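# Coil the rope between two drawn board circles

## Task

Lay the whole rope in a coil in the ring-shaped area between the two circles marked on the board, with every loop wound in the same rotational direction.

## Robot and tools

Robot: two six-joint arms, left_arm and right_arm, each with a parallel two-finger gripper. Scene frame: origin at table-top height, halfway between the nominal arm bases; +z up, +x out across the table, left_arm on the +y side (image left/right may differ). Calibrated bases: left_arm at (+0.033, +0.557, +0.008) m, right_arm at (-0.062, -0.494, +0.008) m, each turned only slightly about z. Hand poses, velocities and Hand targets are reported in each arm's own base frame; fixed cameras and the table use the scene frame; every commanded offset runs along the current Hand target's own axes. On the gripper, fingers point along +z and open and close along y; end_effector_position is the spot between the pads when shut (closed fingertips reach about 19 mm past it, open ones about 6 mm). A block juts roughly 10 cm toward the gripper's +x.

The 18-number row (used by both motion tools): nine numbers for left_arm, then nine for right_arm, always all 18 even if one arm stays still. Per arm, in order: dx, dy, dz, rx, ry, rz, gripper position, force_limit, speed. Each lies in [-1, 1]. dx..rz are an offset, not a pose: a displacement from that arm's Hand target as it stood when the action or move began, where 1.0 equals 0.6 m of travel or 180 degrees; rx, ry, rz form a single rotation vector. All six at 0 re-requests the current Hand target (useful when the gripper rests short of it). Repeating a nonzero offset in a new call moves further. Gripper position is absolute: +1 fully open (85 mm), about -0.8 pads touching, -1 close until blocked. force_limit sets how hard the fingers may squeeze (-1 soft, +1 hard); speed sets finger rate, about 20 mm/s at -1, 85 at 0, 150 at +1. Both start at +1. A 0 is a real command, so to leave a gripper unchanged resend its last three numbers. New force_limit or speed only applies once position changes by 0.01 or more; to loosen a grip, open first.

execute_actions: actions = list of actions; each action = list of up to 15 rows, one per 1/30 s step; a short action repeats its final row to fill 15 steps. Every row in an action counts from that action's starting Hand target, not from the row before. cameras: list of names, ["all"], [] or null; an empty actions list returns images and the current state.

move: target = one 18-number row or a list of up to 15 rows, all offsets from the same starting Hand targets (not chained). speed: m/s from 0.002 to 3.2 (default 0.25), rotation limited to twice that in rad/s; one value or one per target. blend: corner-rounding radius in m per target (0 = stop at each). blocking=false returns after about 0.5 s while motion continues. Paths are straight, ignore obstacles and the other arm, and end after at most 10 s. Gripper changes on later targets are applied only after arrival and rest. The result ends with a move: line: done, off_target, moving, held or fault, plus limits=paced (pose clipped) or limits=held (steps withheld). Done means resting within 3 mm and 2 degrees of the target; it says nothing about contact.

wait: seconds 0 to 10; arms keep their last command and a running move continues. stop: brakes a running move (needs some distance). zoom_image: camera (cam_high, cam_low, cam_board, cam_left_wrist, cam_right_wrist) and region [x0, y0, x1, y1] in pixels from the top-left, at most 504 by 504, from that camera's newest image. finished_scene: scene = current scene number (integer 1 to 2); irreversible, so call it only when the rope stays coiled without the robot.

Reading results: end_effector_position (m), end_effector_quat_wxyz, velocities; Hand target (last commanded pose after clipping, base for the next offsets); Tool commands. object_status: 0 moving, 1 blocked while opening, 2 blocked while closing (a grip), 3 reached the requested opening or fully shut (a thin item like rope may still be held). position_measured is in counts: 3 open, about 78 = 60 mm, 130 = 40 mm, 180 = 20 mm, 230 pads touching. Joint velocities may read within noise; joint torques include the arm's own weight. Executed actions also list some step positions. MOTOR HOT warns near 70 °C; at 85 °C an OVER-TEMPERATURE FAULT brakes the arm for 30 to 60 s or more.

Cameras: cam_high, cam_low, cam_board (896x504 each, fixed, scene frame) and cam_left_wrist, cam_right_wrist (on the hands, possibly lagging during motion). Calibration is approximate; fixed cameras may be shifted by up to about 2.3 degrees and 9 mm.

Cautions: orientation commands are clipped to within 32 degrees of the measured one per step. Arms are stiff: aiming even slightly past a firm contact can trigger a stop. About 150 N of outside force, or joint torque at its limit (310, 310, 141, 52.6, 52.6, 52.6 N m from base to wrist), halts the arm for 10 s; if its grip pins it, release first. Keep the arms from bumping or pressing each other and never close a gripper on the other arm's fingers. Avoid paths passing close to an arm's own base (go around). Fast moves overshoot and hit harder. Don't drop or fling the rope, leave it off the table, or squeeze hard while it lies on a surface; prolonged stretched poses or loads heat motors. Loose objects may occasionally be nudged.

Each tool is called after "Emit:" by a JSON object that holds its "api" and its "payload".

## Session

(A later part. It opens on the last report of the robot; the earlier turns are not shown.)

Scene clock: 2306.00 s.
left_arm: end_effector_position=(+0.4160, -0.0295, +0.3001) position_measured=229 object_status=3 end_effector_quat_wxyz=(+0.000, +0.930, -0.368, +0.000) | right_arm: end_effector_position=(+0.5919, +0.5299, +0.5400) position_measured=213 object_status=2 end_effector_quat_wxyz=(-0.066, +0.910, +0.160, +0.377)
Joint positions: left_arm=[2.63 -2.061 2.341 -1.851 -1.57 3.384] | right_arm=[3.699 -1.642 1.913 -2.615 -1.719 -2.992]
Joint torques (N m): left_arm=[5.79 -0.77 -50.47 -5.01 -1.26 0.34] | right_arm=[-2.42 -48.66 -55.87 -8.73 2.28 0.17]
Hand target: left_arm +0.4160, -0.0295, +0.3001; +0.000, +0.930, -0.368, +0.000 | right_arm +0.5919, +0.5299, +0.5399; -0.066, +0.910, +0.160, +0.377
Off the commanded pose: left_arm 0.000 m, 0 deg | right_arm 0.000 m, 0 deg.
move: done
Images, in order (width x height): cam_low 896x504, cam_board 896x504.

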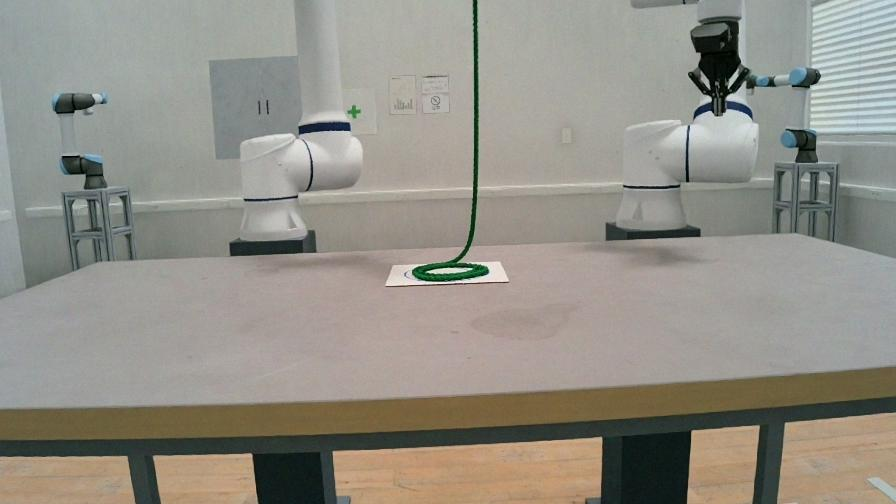

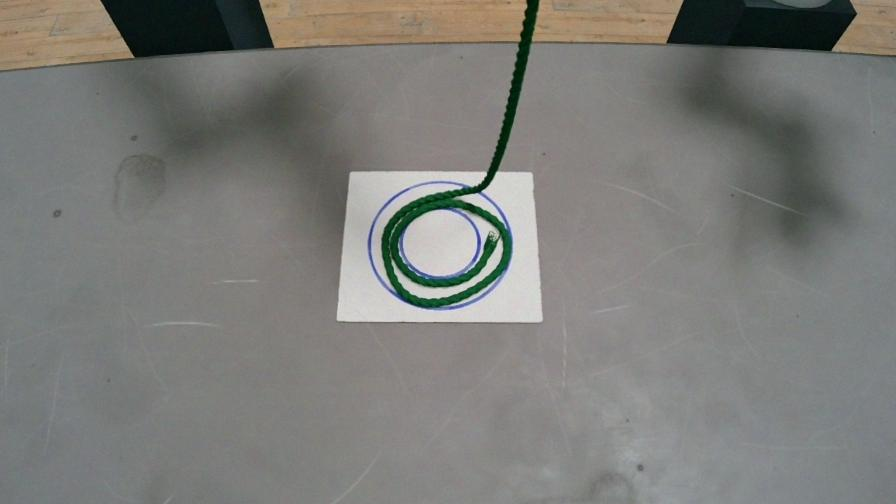

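Emit:
{"api": "move", "payload": {"target": [[0,0,0,0,0,0,-0.8,-1,-0.5,0.00864,0.00961,0.06026,0,0,0,-1,-1,-1],[0,0,0,0,0,0,-0.8,-1,-0.5,0.01095,0.03098,0.11443,0,0,0,-1,-1,-1],[0,0,0,0,0,0,-0.8,-1,-0.5,0.00411,0.06336,0.15943,0,0,0,-1,-1,-1]], "speed": [0.03,0.03,0.03], "blend": [0.01,0.01,0], "cameras": ["cam_board","cam_low"]}}

Emit:
{"api": "zoom_image", "payload": {"camera": "cam_board", "region": [350, 140, 530, 320]}}

Emit:
{"api": "zoom_image", "payload": {"camera": "cam_low", "region": [360, 140, 540, 300]}}

Scene clock: 2331.03 s.
left_arm: end_effector_position=(+0.4160, -0.0295, +0.3001) position_measured=229 object_status=3 end_effector_quat_wxyz=(+0.000, +0.930, -0.368, +0.000) | right_arm: end_effector_position=(+0.6700, +0.5178, +0.4741) position_measured=213 object_status=2 end_effector_quat_wxyz=(-0.066, +0.910, +0.160, +0.377)
Joint positions: left_arm=[2.63 -2.061 2.341 -1.851 -1.57 3.384] | right_arm=[3.619 -1.526 1.921 -2.746 -1.663 -3.05]
Joint torques (N m): left_arm=[6.46 -2.16 -50.52 -5.12 -1.1 0.2] | right_arm=[-7.78 -60.47 -34.21 -8.33 3.9 -2.74]
Hand target: left_arm +0.4160, -0.0295, +0.3001; +0.000, +0.930, -0.368, +0.000 | right_arm +0.6701, +0.5178, +0.4740; -0.066, +0.910, +0.160, +0.377
Off the commanded pose: left_arm 0.000 m, 0 deg | right_arm 0.000 m, 0 deg.
move: done
Images, in order (width x height): cam_low 896x504, cam_board 896x504.

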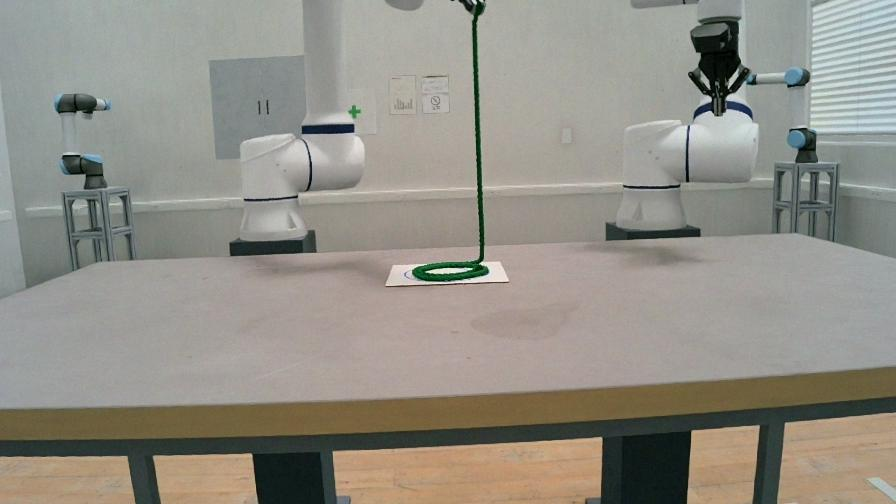

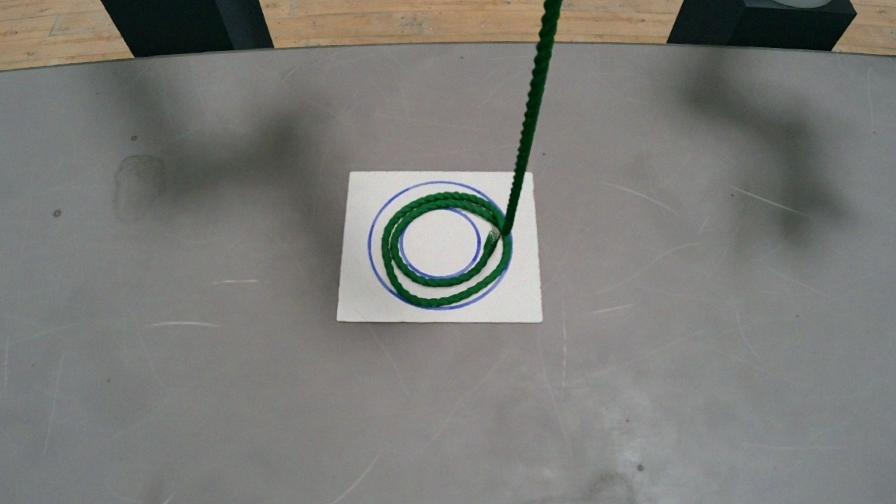

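Scaled by 2.800.

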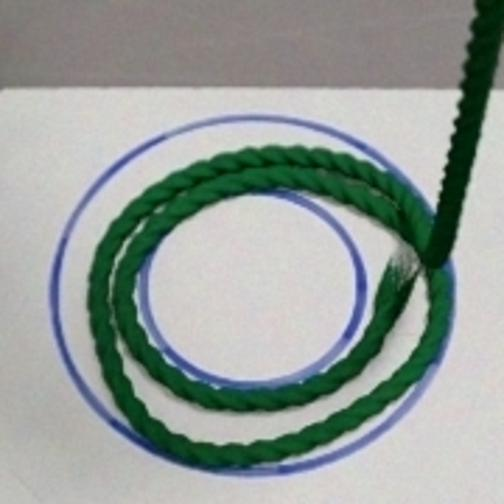

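Scaled by 2.800.

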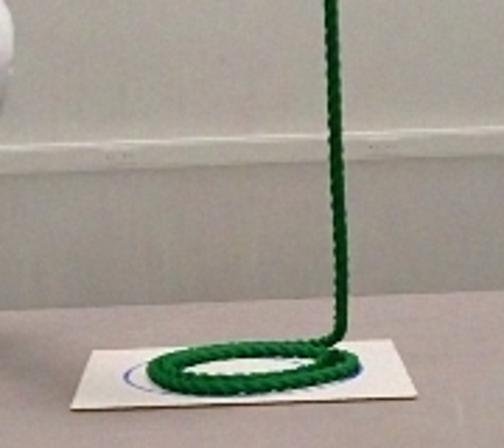

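Emit:
{"api": "move", "payload": {"target": [[0,0,0,0,0,0,-0.8,-1,-0.5,-0.01579,0.04211,0.02593,0,0,0,-1,-1,-1],[0,0,0,0,0,0,-0.8,-1,-0.5,-0.04255,0.08424,0.05267,0,0,0,-1,-1,-1],[0,0,0,0,0,0,-0.8,-1,-0.5,-0.07946,0.12463,0.06926,0,0,0,-1,-1,-1]], "speed": [0.03,0.03,0.03], "blend": [0.01,0.01,0], "cameras": ["cam_board","cam_low"]}}

Emit:
{"api": "zoom_image", "payload": {"camera": "cam_board", "region": [350, 140, 530, 320]}}

Emit:
{"api": "zoom_image", "payload": {"camera": "cam_low", "region": [360, 140, 540, 300]}}

Scene clock: 2366.10 s.
left_arm: end_effector_position=(+0.4160, -0.0295, +0.3001) position_measured=229 object_status=3 end_effector_quat_wxyz=(+0.000, +0.930, -0.368, +0.000) | right_arm: end_effector_position=(+0.6914, +0.4460, +0.4110) position_measured=213 object_status=2 end_effector_quat_wxyz=(-0.066, +0.910, +0.160, +0.377)
Joint positions: left_arm=[2.63 -2.061 2.341 -1.851 -1.57 3.384] | right_arm=[3.5 -1.525 2.044 -2.875 -1.579 -3.134]
Joint torques (N m): left_arm=[5.16 -0.37 -50.43 -5.15 -1.37 0.28] | right_arm=[-6.12 -105.56 -32.04 -7.99 4.01 -2.74]
Hand target: left_arm +0.4160, -0.0295, +0.3001; +0.000, +0.930, -0.368, +0.000 | right_arm +0.6914, +0.4459, +0.4109; -0.066, +0.910, +0.160, +0.377
Off the commanded pose: left_arm 0.000 m, 0 deg | right_arm 0.000 m, 0 deg.
move: done
Images, in order (width x height): cam_low 896x504, cam_board 896x504.

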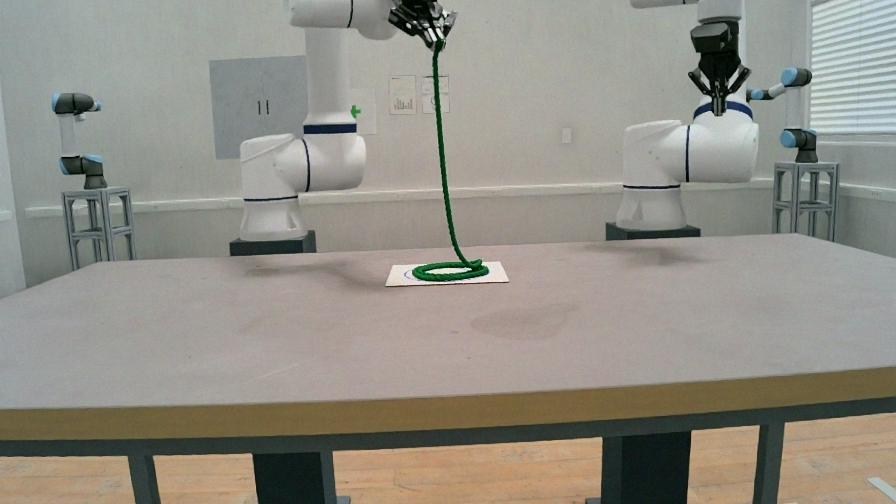

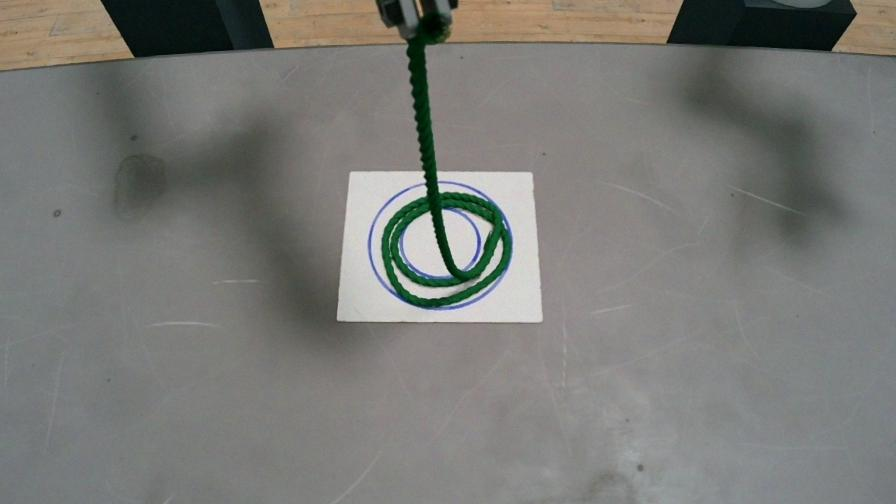

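Scaled by 2.800.

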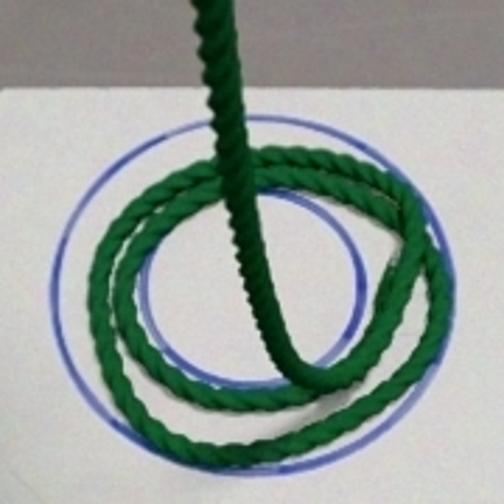

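Scaled by 2.800.

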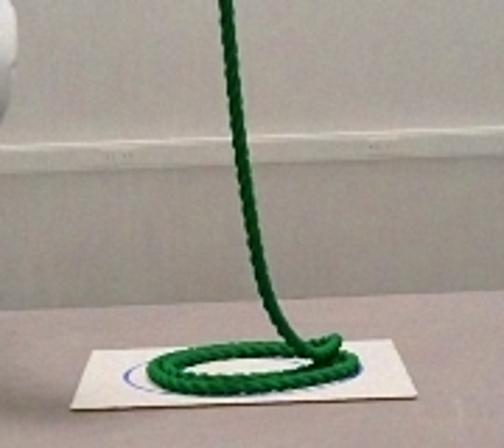

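Emit:
{"api": "move", "payload": {"target": [[0,0,0,0,0,0,-0.8,-1,-0.5,0.04162,-0.05033,-0.00812,0,0,0,-1,-1,-1],[0,0,0,0,0,0,-0.8,-1,-0.5,0.06393,-0.09628,-0.03765,0,0,0,-1,-1,-1],[0,0,0,0,0,0,-0.8,-1,-0.5,0.08468,-0.13635,-0.0664,0,0,0,-1,-1,-1],[0,0,0,0,0,0,-0.8,-1,-0.5,0.05839,-0.09628,-0.03211,0,0,0,-1,-1,-1],[0,0,0,0,0,0,-0.8,-1,-0.5,0.03525,-0.05033,-0.00175,0,0,0,-1,-1,-1]], "speed": [0.04,0.04,0.04,0.03,0.03], "blend": [0.01,0.01,0,0.01,0], "cameras": ["cam_board","cam_low"]}}

Emit:
{"api": "zoom_image", "payload": {"camera": "cam_board", "region": [350, 140, 530, 320]}}

Emit:
{"api": "zoom_image", "payload": {"camera": "cam_low", "region": [360, 140, 540, 300]}}

Scene clock: 2396.50 s.
left_arm: end_effector_position=(+0.4160, -0.0295, +0.3001) position_measured=229 object_status=3 end_effector_quat_wxyz=(+0.000, +0.930, -0.368, +0.000) | right_arm: end_effector_position=(+0.6945, +0.4793, +0.4267) position_measured=213 object_status=2 end_effector_quat_wxyz=(-0.066, +0.910, +0.160, +0.377)
Joint positions: left_arm=[2.63 -2.061 2.341 -1.851 -1.57 3.384] | right_arm=[3.548 -1.501 1.987 -2.84 -1.613 -3.1]
Joint torques (N m): left_arm=[4.83 -0.47 -50.66 -5.18 -1.31 0.19] | right_arm=[-8.39 -61.12 -32.64 -8.05 3.65 -2.18]
Hand target: left_arm +0.4160, -0.0295, +0.3001; +0.000, +0.930, -0.368, +0.000 | right_arm +0.6945, +0.4792, +0.4266; -0.066, +0.910, +0.160, +0.377
Off the commanded pose: left_arm 0.000 m, 0 deg | right_arm 0.000 m, 0 deg.
move: done
Images, in order (width x height): cam_low 896x504, cam_board 896x504.

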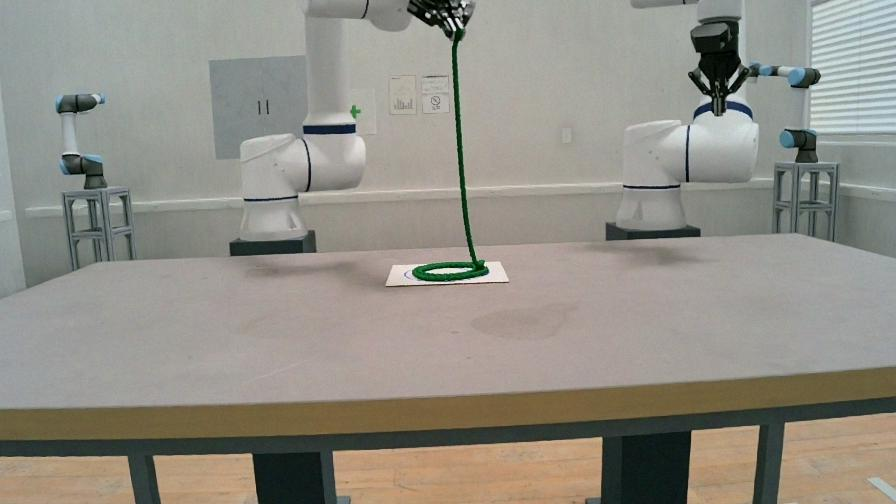

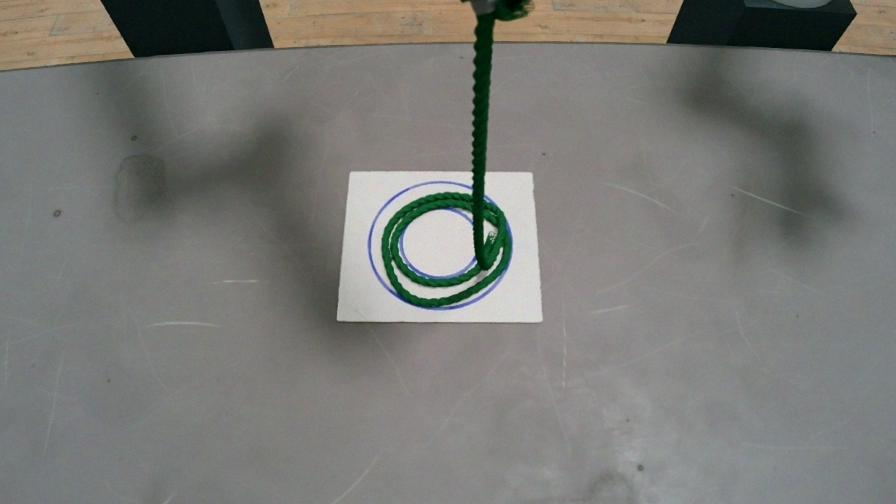

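Scaled by 2.800.

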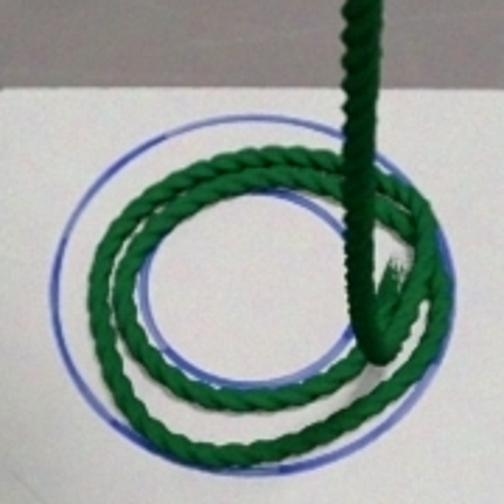

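Scaled by 2.800.

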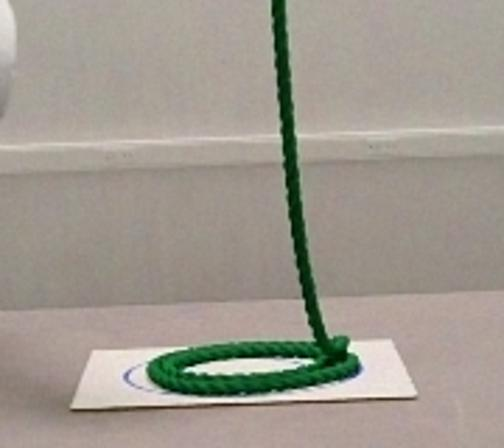

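Emit:
{"api": "move", "payload": {"target": [[0,0,0,0,0,0,-0.8,-1,-0.5,-0.03434,0.04523,0.01916,0,0,0,-1,-1,-1],[0,0,0,0,0,0,-0.8,-1,-0.5,-0.0792,0.08369,0.0278,0,0,0,-1,-1,-1],[0,0,0,0,0,0,-0.8,-1,-0.5,-0.13231,0.11124,0.02821,0,0,0,-1,-1,-1]], "speed": [0.03,0.03,0.03], "blend": [0.01,0.01,0], "cameras": ["cam_board","cam_low"]}}

Emit:
{"api": "zoom_image", "payload": {"camera": "cam_board", "region": [350, 140, 530, 320]}}

Emit:
{"api": "zoom_image", "payload": {"camera": "cam_low", "region": [360, 140, 540, 300]}}

Scene clock: 2430.37 s.
left_arm: end_effector_position=(+0.4160, -0.0295, +0.3001) position_measured=229 object_status=3 end_effector_quat_wxyz=(+0.000, +0.930, -0.368, +0.000) | right_arm: end_effector_position=(+0.6758, +0.4014, +0.3586) position_measured=213 object_status=2 end_effector_quat_wxyz=(-0.066, +0.910, +0.160, +0.377)
Joint positions: left_arm=[2.63 -2.061 2.341 -1.851 -1.57 3.384] | right_arm=[3.436 -1.535 2.164 -2.984 -1.534 -3.179]
Joint torques (N m): left_arm=[5.01 -2.68 -49.91 -5.34 -1.13 0.2] | right_arm=[-6.46 -100.53 -29.53 -7.69 4.16 -3.27]
Hand target: left_arm +0.4160, -0.0295, +0.3001; +0.000, +0.930, -0.368, +0.000 | right_arm +0.6757, +0.4013, +0.3585; -0.066, +0.910, +0.160, +0.377
Off the commanded pose: left_arm 0.000 m, 0 deg | right_arm 0.000 m, 0 deg.
move: done
Images, in order (width x height): cam_low 896x504, cam_board 896x504.

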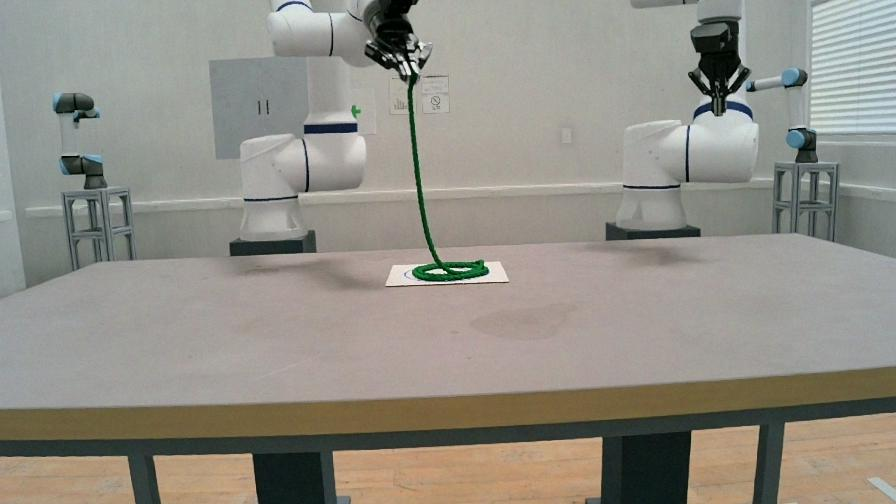

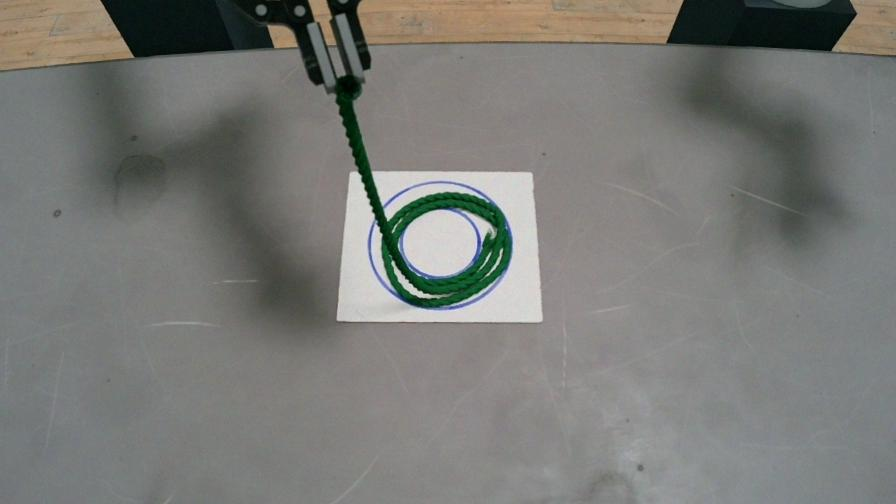

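Scaled by 2.800.

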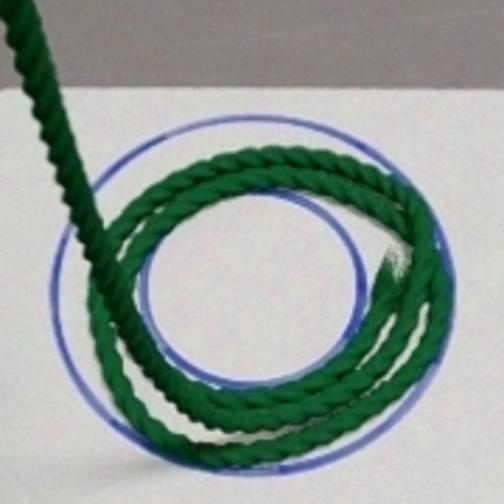

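Scaled by 2.800.

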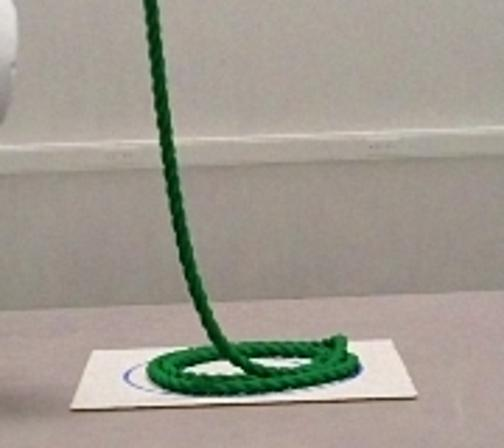

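Emit:
{"api": "move", "payload": {"target": [[0,0,0,0,0,0,-0.8,-1,-0.5,-0.05524,0.00986,-0.00174,0,0,0,-1,-1,-1],[0,0,0,0,0,0,-0.8,-1,-0.5,-0.11486,0.00959,-0.00714,0,0,0,-1,-1,-1],[0,0,0,0,0,0,-0.8,-1,-0.5,-0.1725,-0.00301,-0.00986,0,0,0,-1,-1,-1]], "speed": [0.03,0.03,0.03], "blend": [0.01,0.01,0], "cameras": ["cam_board","cam_low"]}}

Emit:
{"api": "zoom_image", "payload": {"camera": "cam_board", "region": [350, 140, 530, 320]}}

Emit:
{"api": "zoom_image", "payload": {"camera": "cam_low", "region": [360, 140, 540, 300]}}

Scene clock: 2457.73 s.
left_arm: end_effector_position=(+0.4160, -0.0295, +0.3001) position_measured=229 object_status=3 end_effector_quat_wxyz=(+0.000, +0.930, -0.368, +0.000) | right_arm: end_effector_position=(+0.6024, +0.3767, +0.2897) position_measured=213 object_status=2 end_effector_quat_wxyz=(-0.066, +0.910, +0.160, +0.377)
Joint positions: left_arm=[2.63 -2.061 2.341 -1.851 -1.57 3.384] | right_arm=[3.432 -1.566 2.355 -3.144 -1.53 -3.183]
Joint torques (N m): left_arm=[4.76 -1.89 -50.14 -5.63 -1.34 0.17] | right_arm=[13.98 -89.81 -24.52 -8.25 -2.58 3.98]
Hand target: left_arm +0.4160, -0.0295, +0.3001; +0.000, +0.930, -0.368, +0.000 | right_arm +0.6023, +0.3767, +0.2896; -0.066, +0.910, +0.160, +0.377
Off the commanded pose: left_arm 0.000 m, 0 deg | right_arm 0.000 m, 0 deg.
move: done
Images, in order (width x height): cam_low 896x504, cam_board 896x504.

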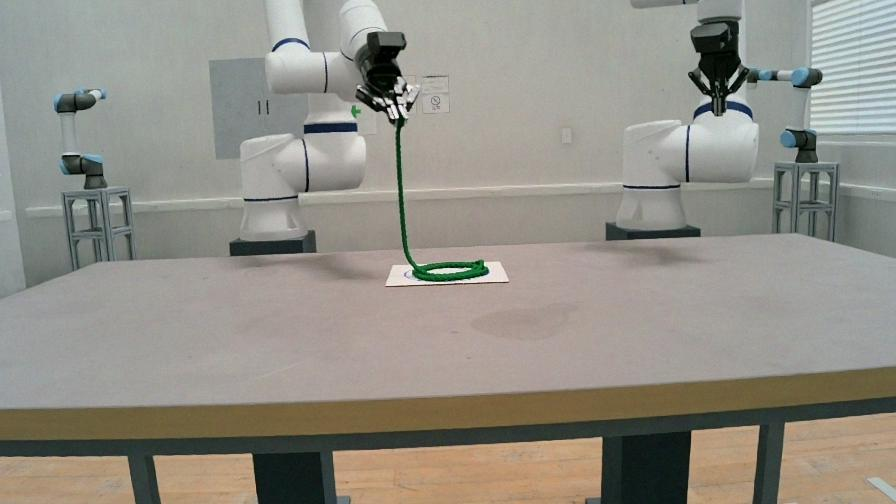

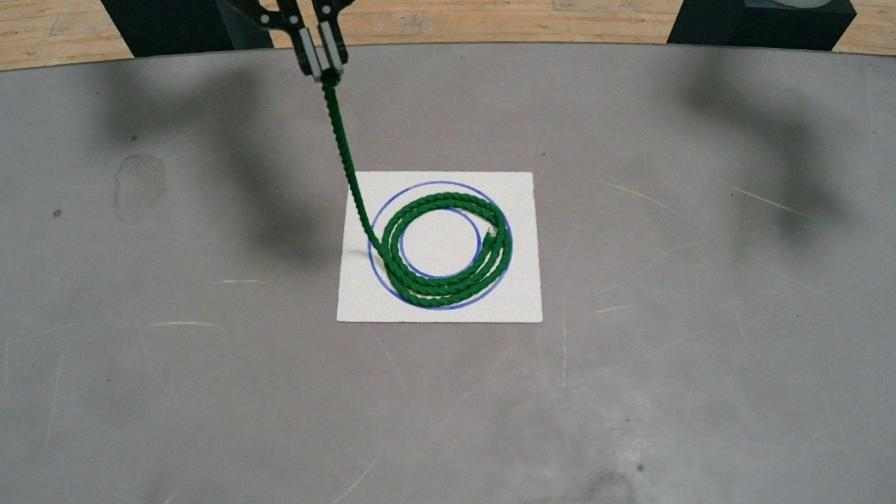

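Scaled by 2.800.

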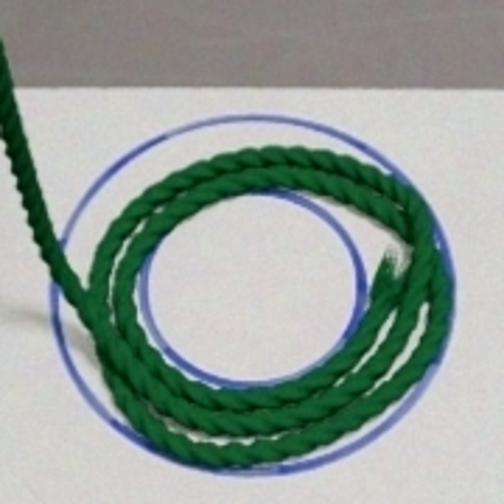

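Scaled by 2.800.

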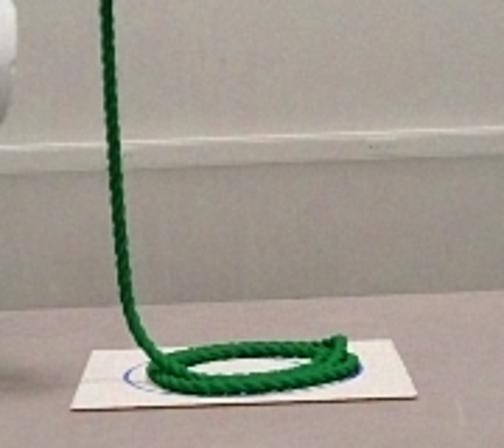

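Emit:
{"api": "move", "payload": {"target": [[0,0,0,0,0,0,-0.8,-1,-0.5,-0.05134,-0.02871,0.00452,0,0,0,-1,-1,-1],[0,0,0,0,0,0,-0.8,-1,-0.5,-0.09649,-0.06812,0.01523,0,0,0,-1,-1,-1],[0,0,0,0,0,0,-0.8,-1,-0.5,-0.13108,-0.11362,0.0365,0,0,0,-1,-1,-1]], "speed": [0.03,0.03,0.03], "blend": [0.01,0.01,0], "cameras": ["cam_board","cam_low"]}}

Emit:
{"api": "zoom_image", "payload": {"camera": "cam_board", "region": [350, 140, 530, 320]}}

Emit:
{"api": "zoom_image", "payload": {"camera": "cam_low", "region": [360, 140, 540, 300]}}

Scene clock: 2480.77 s.
left_arm: end_effector_position=(+0.4160, -0.0295, +0.3001) position_measured=229 object_status=3 end_effector_quat_wxyz=(+0.000, +0.930, -0.368, +0.000) | right_arm: end_effector_position=(+0.5414, +0.4270, +0.2186) position_measured=213 object_status=2 end_effector_quat_wxyz=(-0.066, +0.910, +0.160, +0.377)
Joint positions: left_arm=[2.63 -2.061 2.341 -1.851 -1.57 3.384] | right_arm=[3.574 -1.456 2.43 -3.327 -1.631 -3.082]
Joint torques (N m): left_arm=[5.77 -2.72 -50.15 -5.53 -1.2 0.11] | right_arm=[9.87 -41.76 -19.06 -8.23 -3.02 4.21]
Hand target: left_arm +0.4160, -0.0295, +0.3001; +0.000, +0.930, -0.368, +0.000 | right_arm +0.5413, +0.4271, +0.2185; -0.066, +0.910, +0.160, +0.377
Off the commanded pose: left_arm 0.000 m, 0 deg | right_arm 0.000 m, 0 deg.
move: done
Images, in order (width x height): cam_low 896x504, cam_board 896x504.

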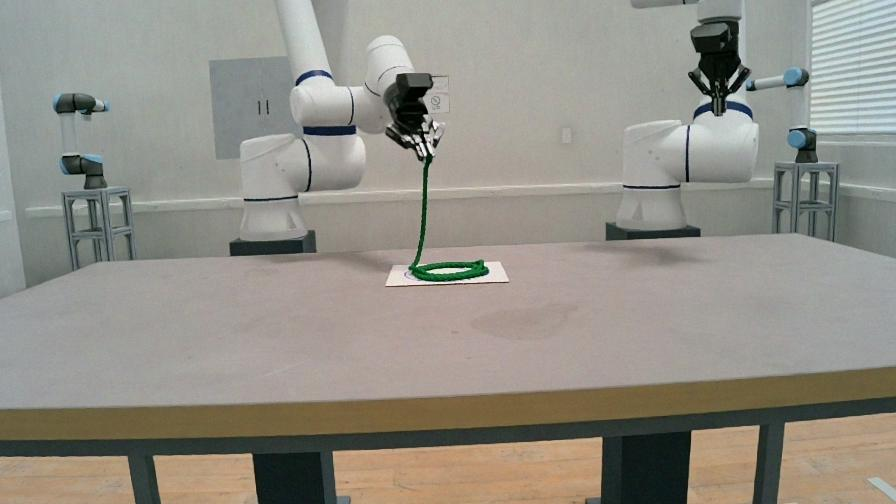

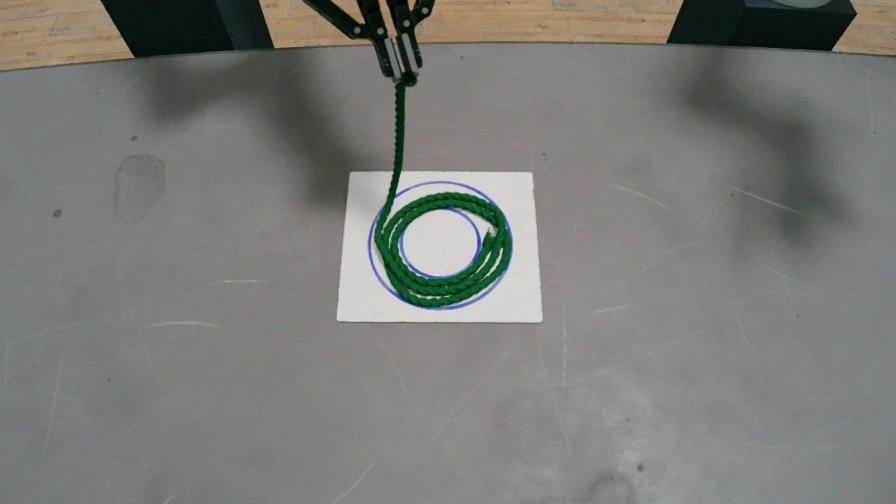

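Scaled by 2.800.

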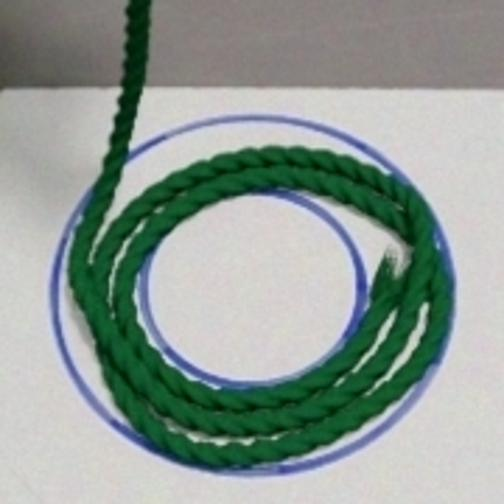

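Scaled by 2.800.

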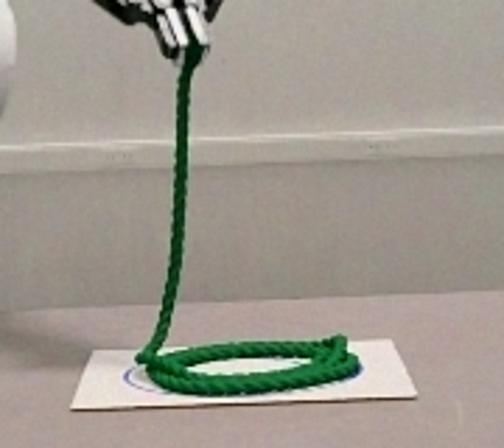

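Emit:
{"api": "move", "payload": {"target": [[0,0,0,0,0,0,-0.8,-1,-0.5,-0.0575,-0.04134,0.0264,-0.0188,-0.0342,0.0454,-1,-1,-1],[0,0,0,0,0,0,-0.8,-1,-0.5,-0.07518,-0.08526,0.0646,-0.0376,-0.0685,0.0908,-1,-1,-1]], "speed": [0.03,0.03], "blend": [0.01,0], "cameras": ["cam_board","cam_low"]}}

Emit:
{"api": "zoom_image", "payload": {"camera": "cam_board", "region": [350, 140, 530, 320]}}

Emit:
{"api": "zoom_image", "payload": {"camera": "cam_low", "region": [360, 140, 540, 300]}}

Scene clock: 2532.03 s.
left_arm: end_effector_position=(+0.4160, -0.0295, +0.3001) position_measured=229 object_status=3 end_effector_quat_wxyz=(+0.000, +0.930, -0.368, +0.000) | right_arm: end_effector_position=(+0.5197, +0.4736, +0.1592) position_measured=213 object_status=2 end_effector_quat_wxyz=(-0.048, +0.961, +0.013, +0.273)
Joint positions: left_arm=[2.63 -2.061 2.341 -1.851 -1.57 3.384] | right_arm=[3.704 -1.379 2.321 -3.042 -1.768 -2.659]
Joint torques (N m): left_arm=[4.46 -1.31 -50.16 -5.91 -1.21 0.23] | right_arm=[10.86 -55.07 -41.45 -3.07 -3.26 4.43]
Hand target: left_arm +0.4160, -0.0295, +0.3001; +0.000, +0.930, -0.368, +0.000 | right_arm +0.5197, +0.4736, +0.1592; -0.048, +0.961, +0.013, +0.273
Off the commanded pose: left_arm 0.000 m, 0 deg | right_arm 0.000 m, 0 deg.
move: done
Images, in order (width x height): cam_low 896x504, cam_board 896x504.

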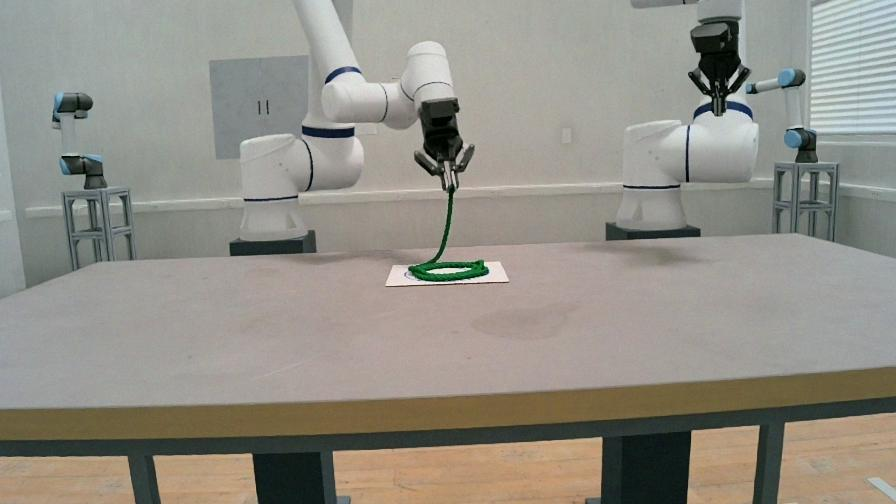

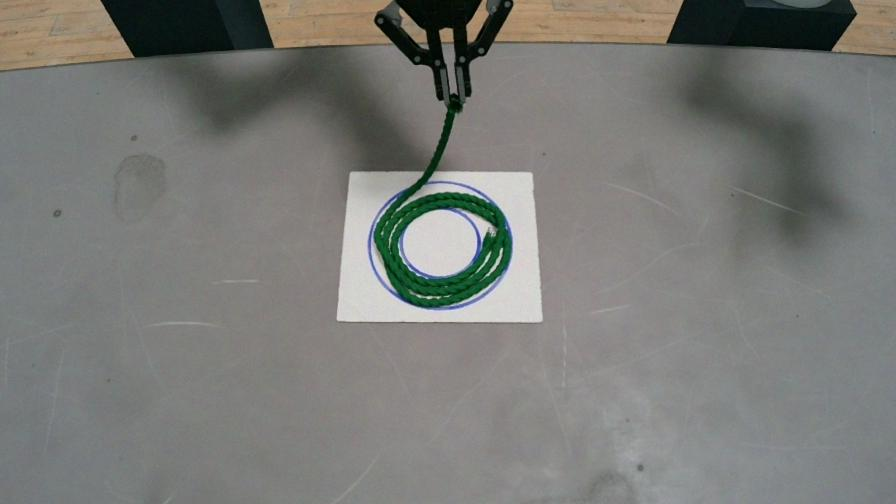

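Scaled by 2.800.

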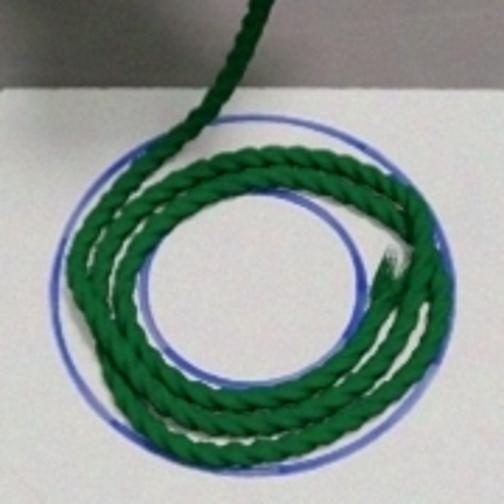

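Scaled by 2.800.

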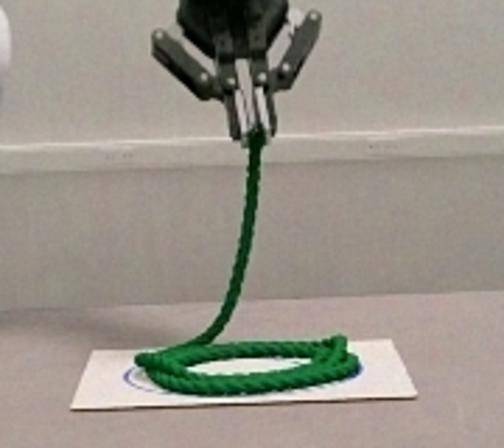

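Emit:
{"api": "move", "payload": {"target": [[0,0,0,0,0,0,-0.8,-1,-0.5,0.00169,-0.02891,0.05068,-0.0251,-0.0456,0.0606,-1,-1,-1],[0,0,0,0,0,0,-0.8,-1,-0.5,0.00351,-0.05717,0.10137,-0.0439,-0.0799,0.106,-1,-1,-1]], "speed": [0.03,0.03], "blend": [0.01,0], "cameras": ["cam_board","cam_low"]}}

Emit:
{"api": "zoom_image", "payload": {"camera": "cam_board", "region": [350, 140, 530, 320]}}

Emit:
{"api": "zoom_image", "payload": {"camera": "cam_low", "region": [360, 140, 540, 300]}}

Scene clock: 2591.80 s.
left_arm: end_effector_position=(+0.4160, -0.0295, +0.3001) position_measured=229 object_status=3 end_effector_quat_wxyz=(+0.000, +0.930, -0.368, +0.000) | right_arm: end_effector_position=(+0.5515, +0.5137, +0.1117) position_measured=213 object_status=2 end_effector_quat_wxyz=(-0.024, +0.977, -0.159, +0.140)
Joint positions: left_arm=[2.63 -2.061 2.341 -1.851 -1.57 3.384] | right_arm=[3.71 -1.266 2.118 -2.666 -1.72 -2.27]
Joint torques (N m): left_arm=[4.33 -1.76 -50.67 -6.02 -1.08 0.41] | right_arm=[-5.92 -77.23 -42.39 -2.57 3.32 3.86]
Hand target: left_arm +0.4160, -0.0295, +0.3001; +0.000, +0.930, -0.368, +0.000 | right_arm +0.5515, +0.5137, +0.1117; -0.024, +0.977, -0.159, +0.140
Off the commanded pose: left_arm 0.000 m, 0 deg | right_arm 0.000 m, 0 deg.
move: done
Images, in order (width x height): cam_low 896x504, cam_board 896x504.

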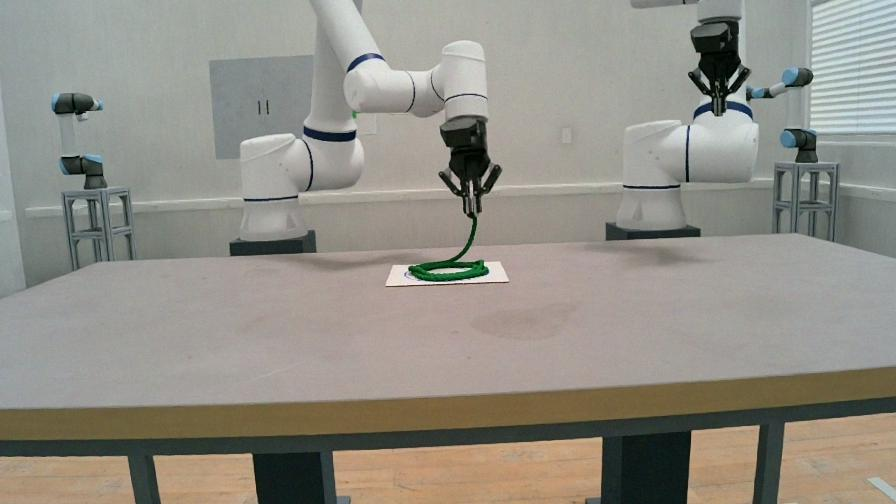

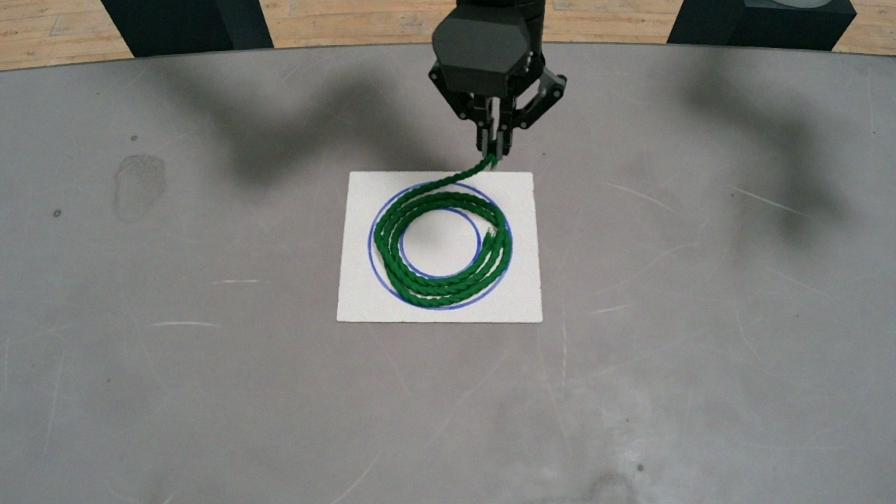

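Scaled by 2.800.

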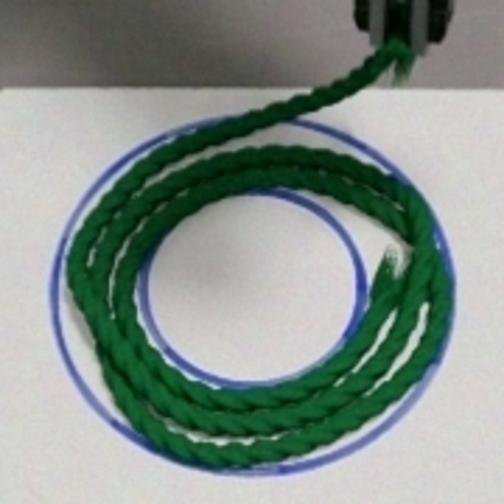

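Scaled by 2.800.

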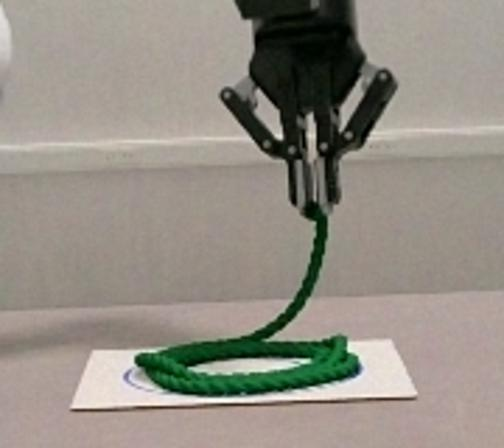

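Emit:
{"api": "move", "payload": {"target": [[0,0,0,0,0,0,-0.8,-1,-0.5,-0.0031,-0.00534,0.03212,-0.0076,-0.0214,0.0015,-1,-1,-1],[0,0,0,0,0,0,-0.8,-1,-0.5,0.01503,-0.02954,0.07766,-0.0152,-0.0428,0.0031,-1,-1,-1]], "speed": [0.03,0.03], "blend": [0.005,0], "cameras": ["cam_board","cam_low","cam_right_wrist"]}}

Emit:
{"api": "zoom_image", "payload": {"camera": "cam_board", "region": [350, 140, 530, 320]}}

Emit:
{"api": "zoom_image", "payload": {"camera": "cam_low", "region": [360, 140, 540, 300]}}

Scene clock: 2650.33 s.
left_arm: end_effector_position=(+0.4160, -0.0295, +0.3001) position_measured=229 object_status=3 end_effector_quat_wxyz=(+0.000, +0.930, -0.368, +0.000) | right_arm: end_effector_position=(+0.5781, +0.5278, +0.0711) position_measured=213 object_status=2 end_effector_quat_wxyz=(-0.012, +0.984, -0.165, +0.070)
Joint positions: left_arm=[2.63 -2.061 2.341 -1.851 -1.57 3.384] | right_arm=[3.679 -1.173 2.021 -2.542 -1.642 -2.277]
Joint torques (N m): left_arm=[3.62 -1.06 -50.67 -6 -1.21 0.11] | right_arm=[-6.35 -89.45 -42.98 -2.38 3.65 -2.75]
Hand target: left_arm +0.4160, -0.0295, +0.3001; +0.000, +0.930, -0.368, +0.000 | right_arm +0.5782, +0.5278, +0.0710; -0.012, +0.984, -0.165, +0.070
Off the commanded pose: left_arm 0.000 m, 0 deg | right_arm 0.000 m, 0 deg.
move: done
camera_calibration:
cam_right_wrist: T_world_to_cam=[[-0.325325, -0.943478, -0.0633487, 0.703728], [-0.93113, 0.30795, 0.195353, 0.381535], [-0.164803, 0.122539, -0.978685, 0.225577], [0, 0, 0, 1]] pos_world=[0.621375, 0.518816, 0.190815]
Images, in order (width x height): cam_low 896x504, cam_board 896x504, cam_right_wrist 896x504.

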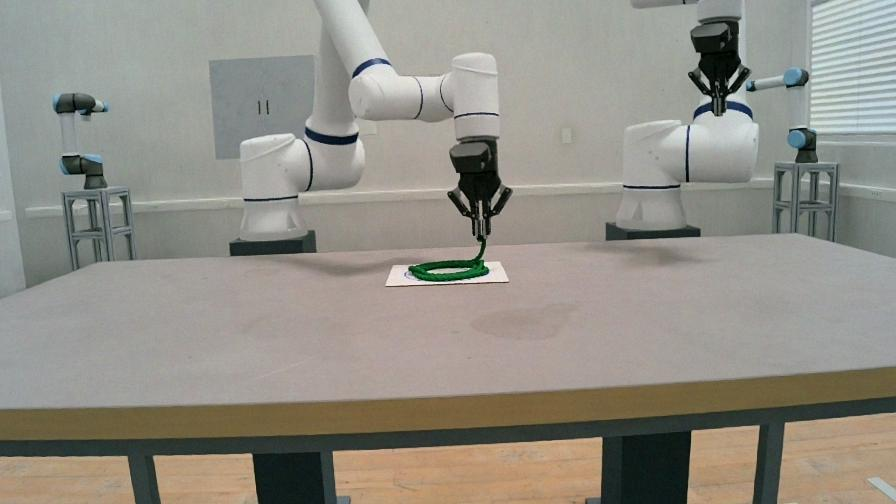

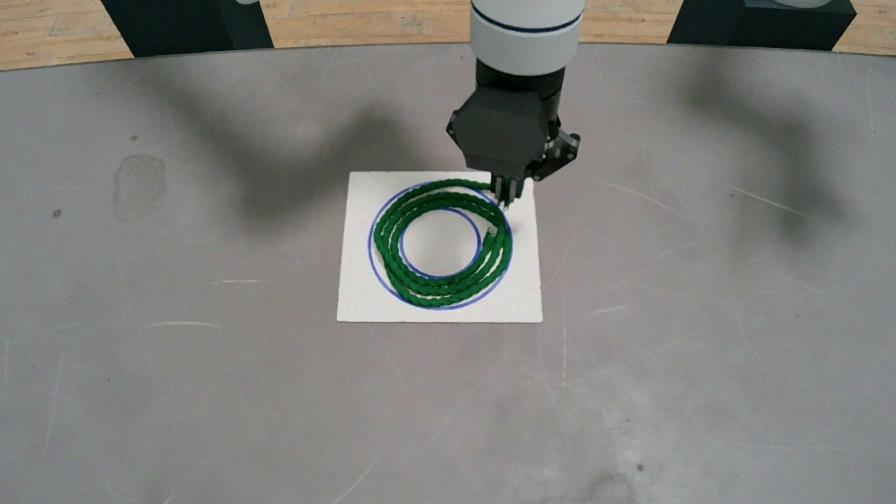

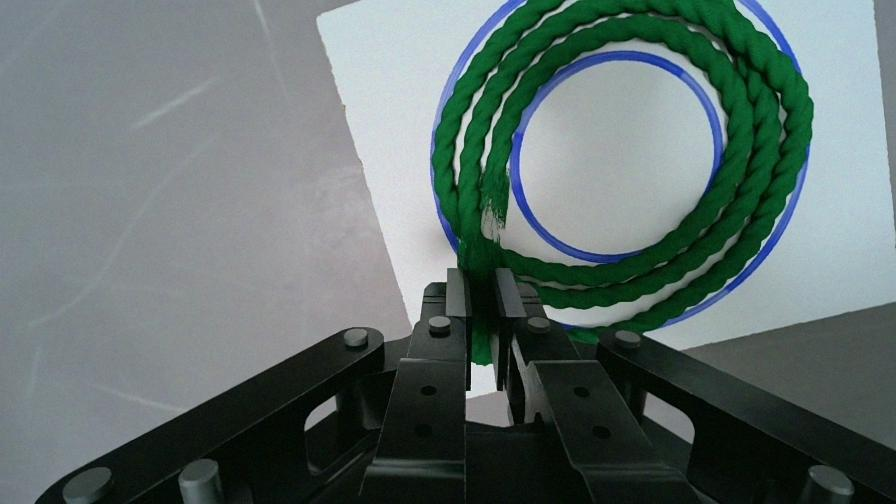

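Scaled by 2.800.

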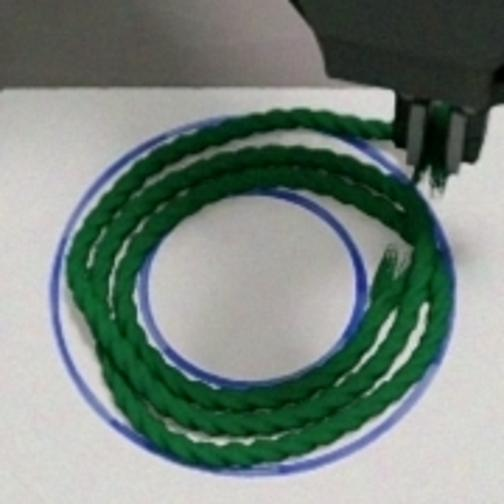

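Scaled by 2.800.

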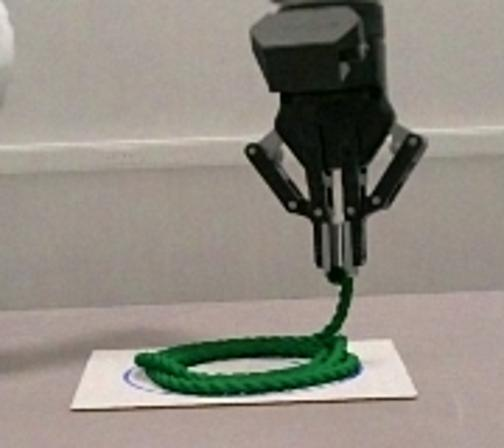

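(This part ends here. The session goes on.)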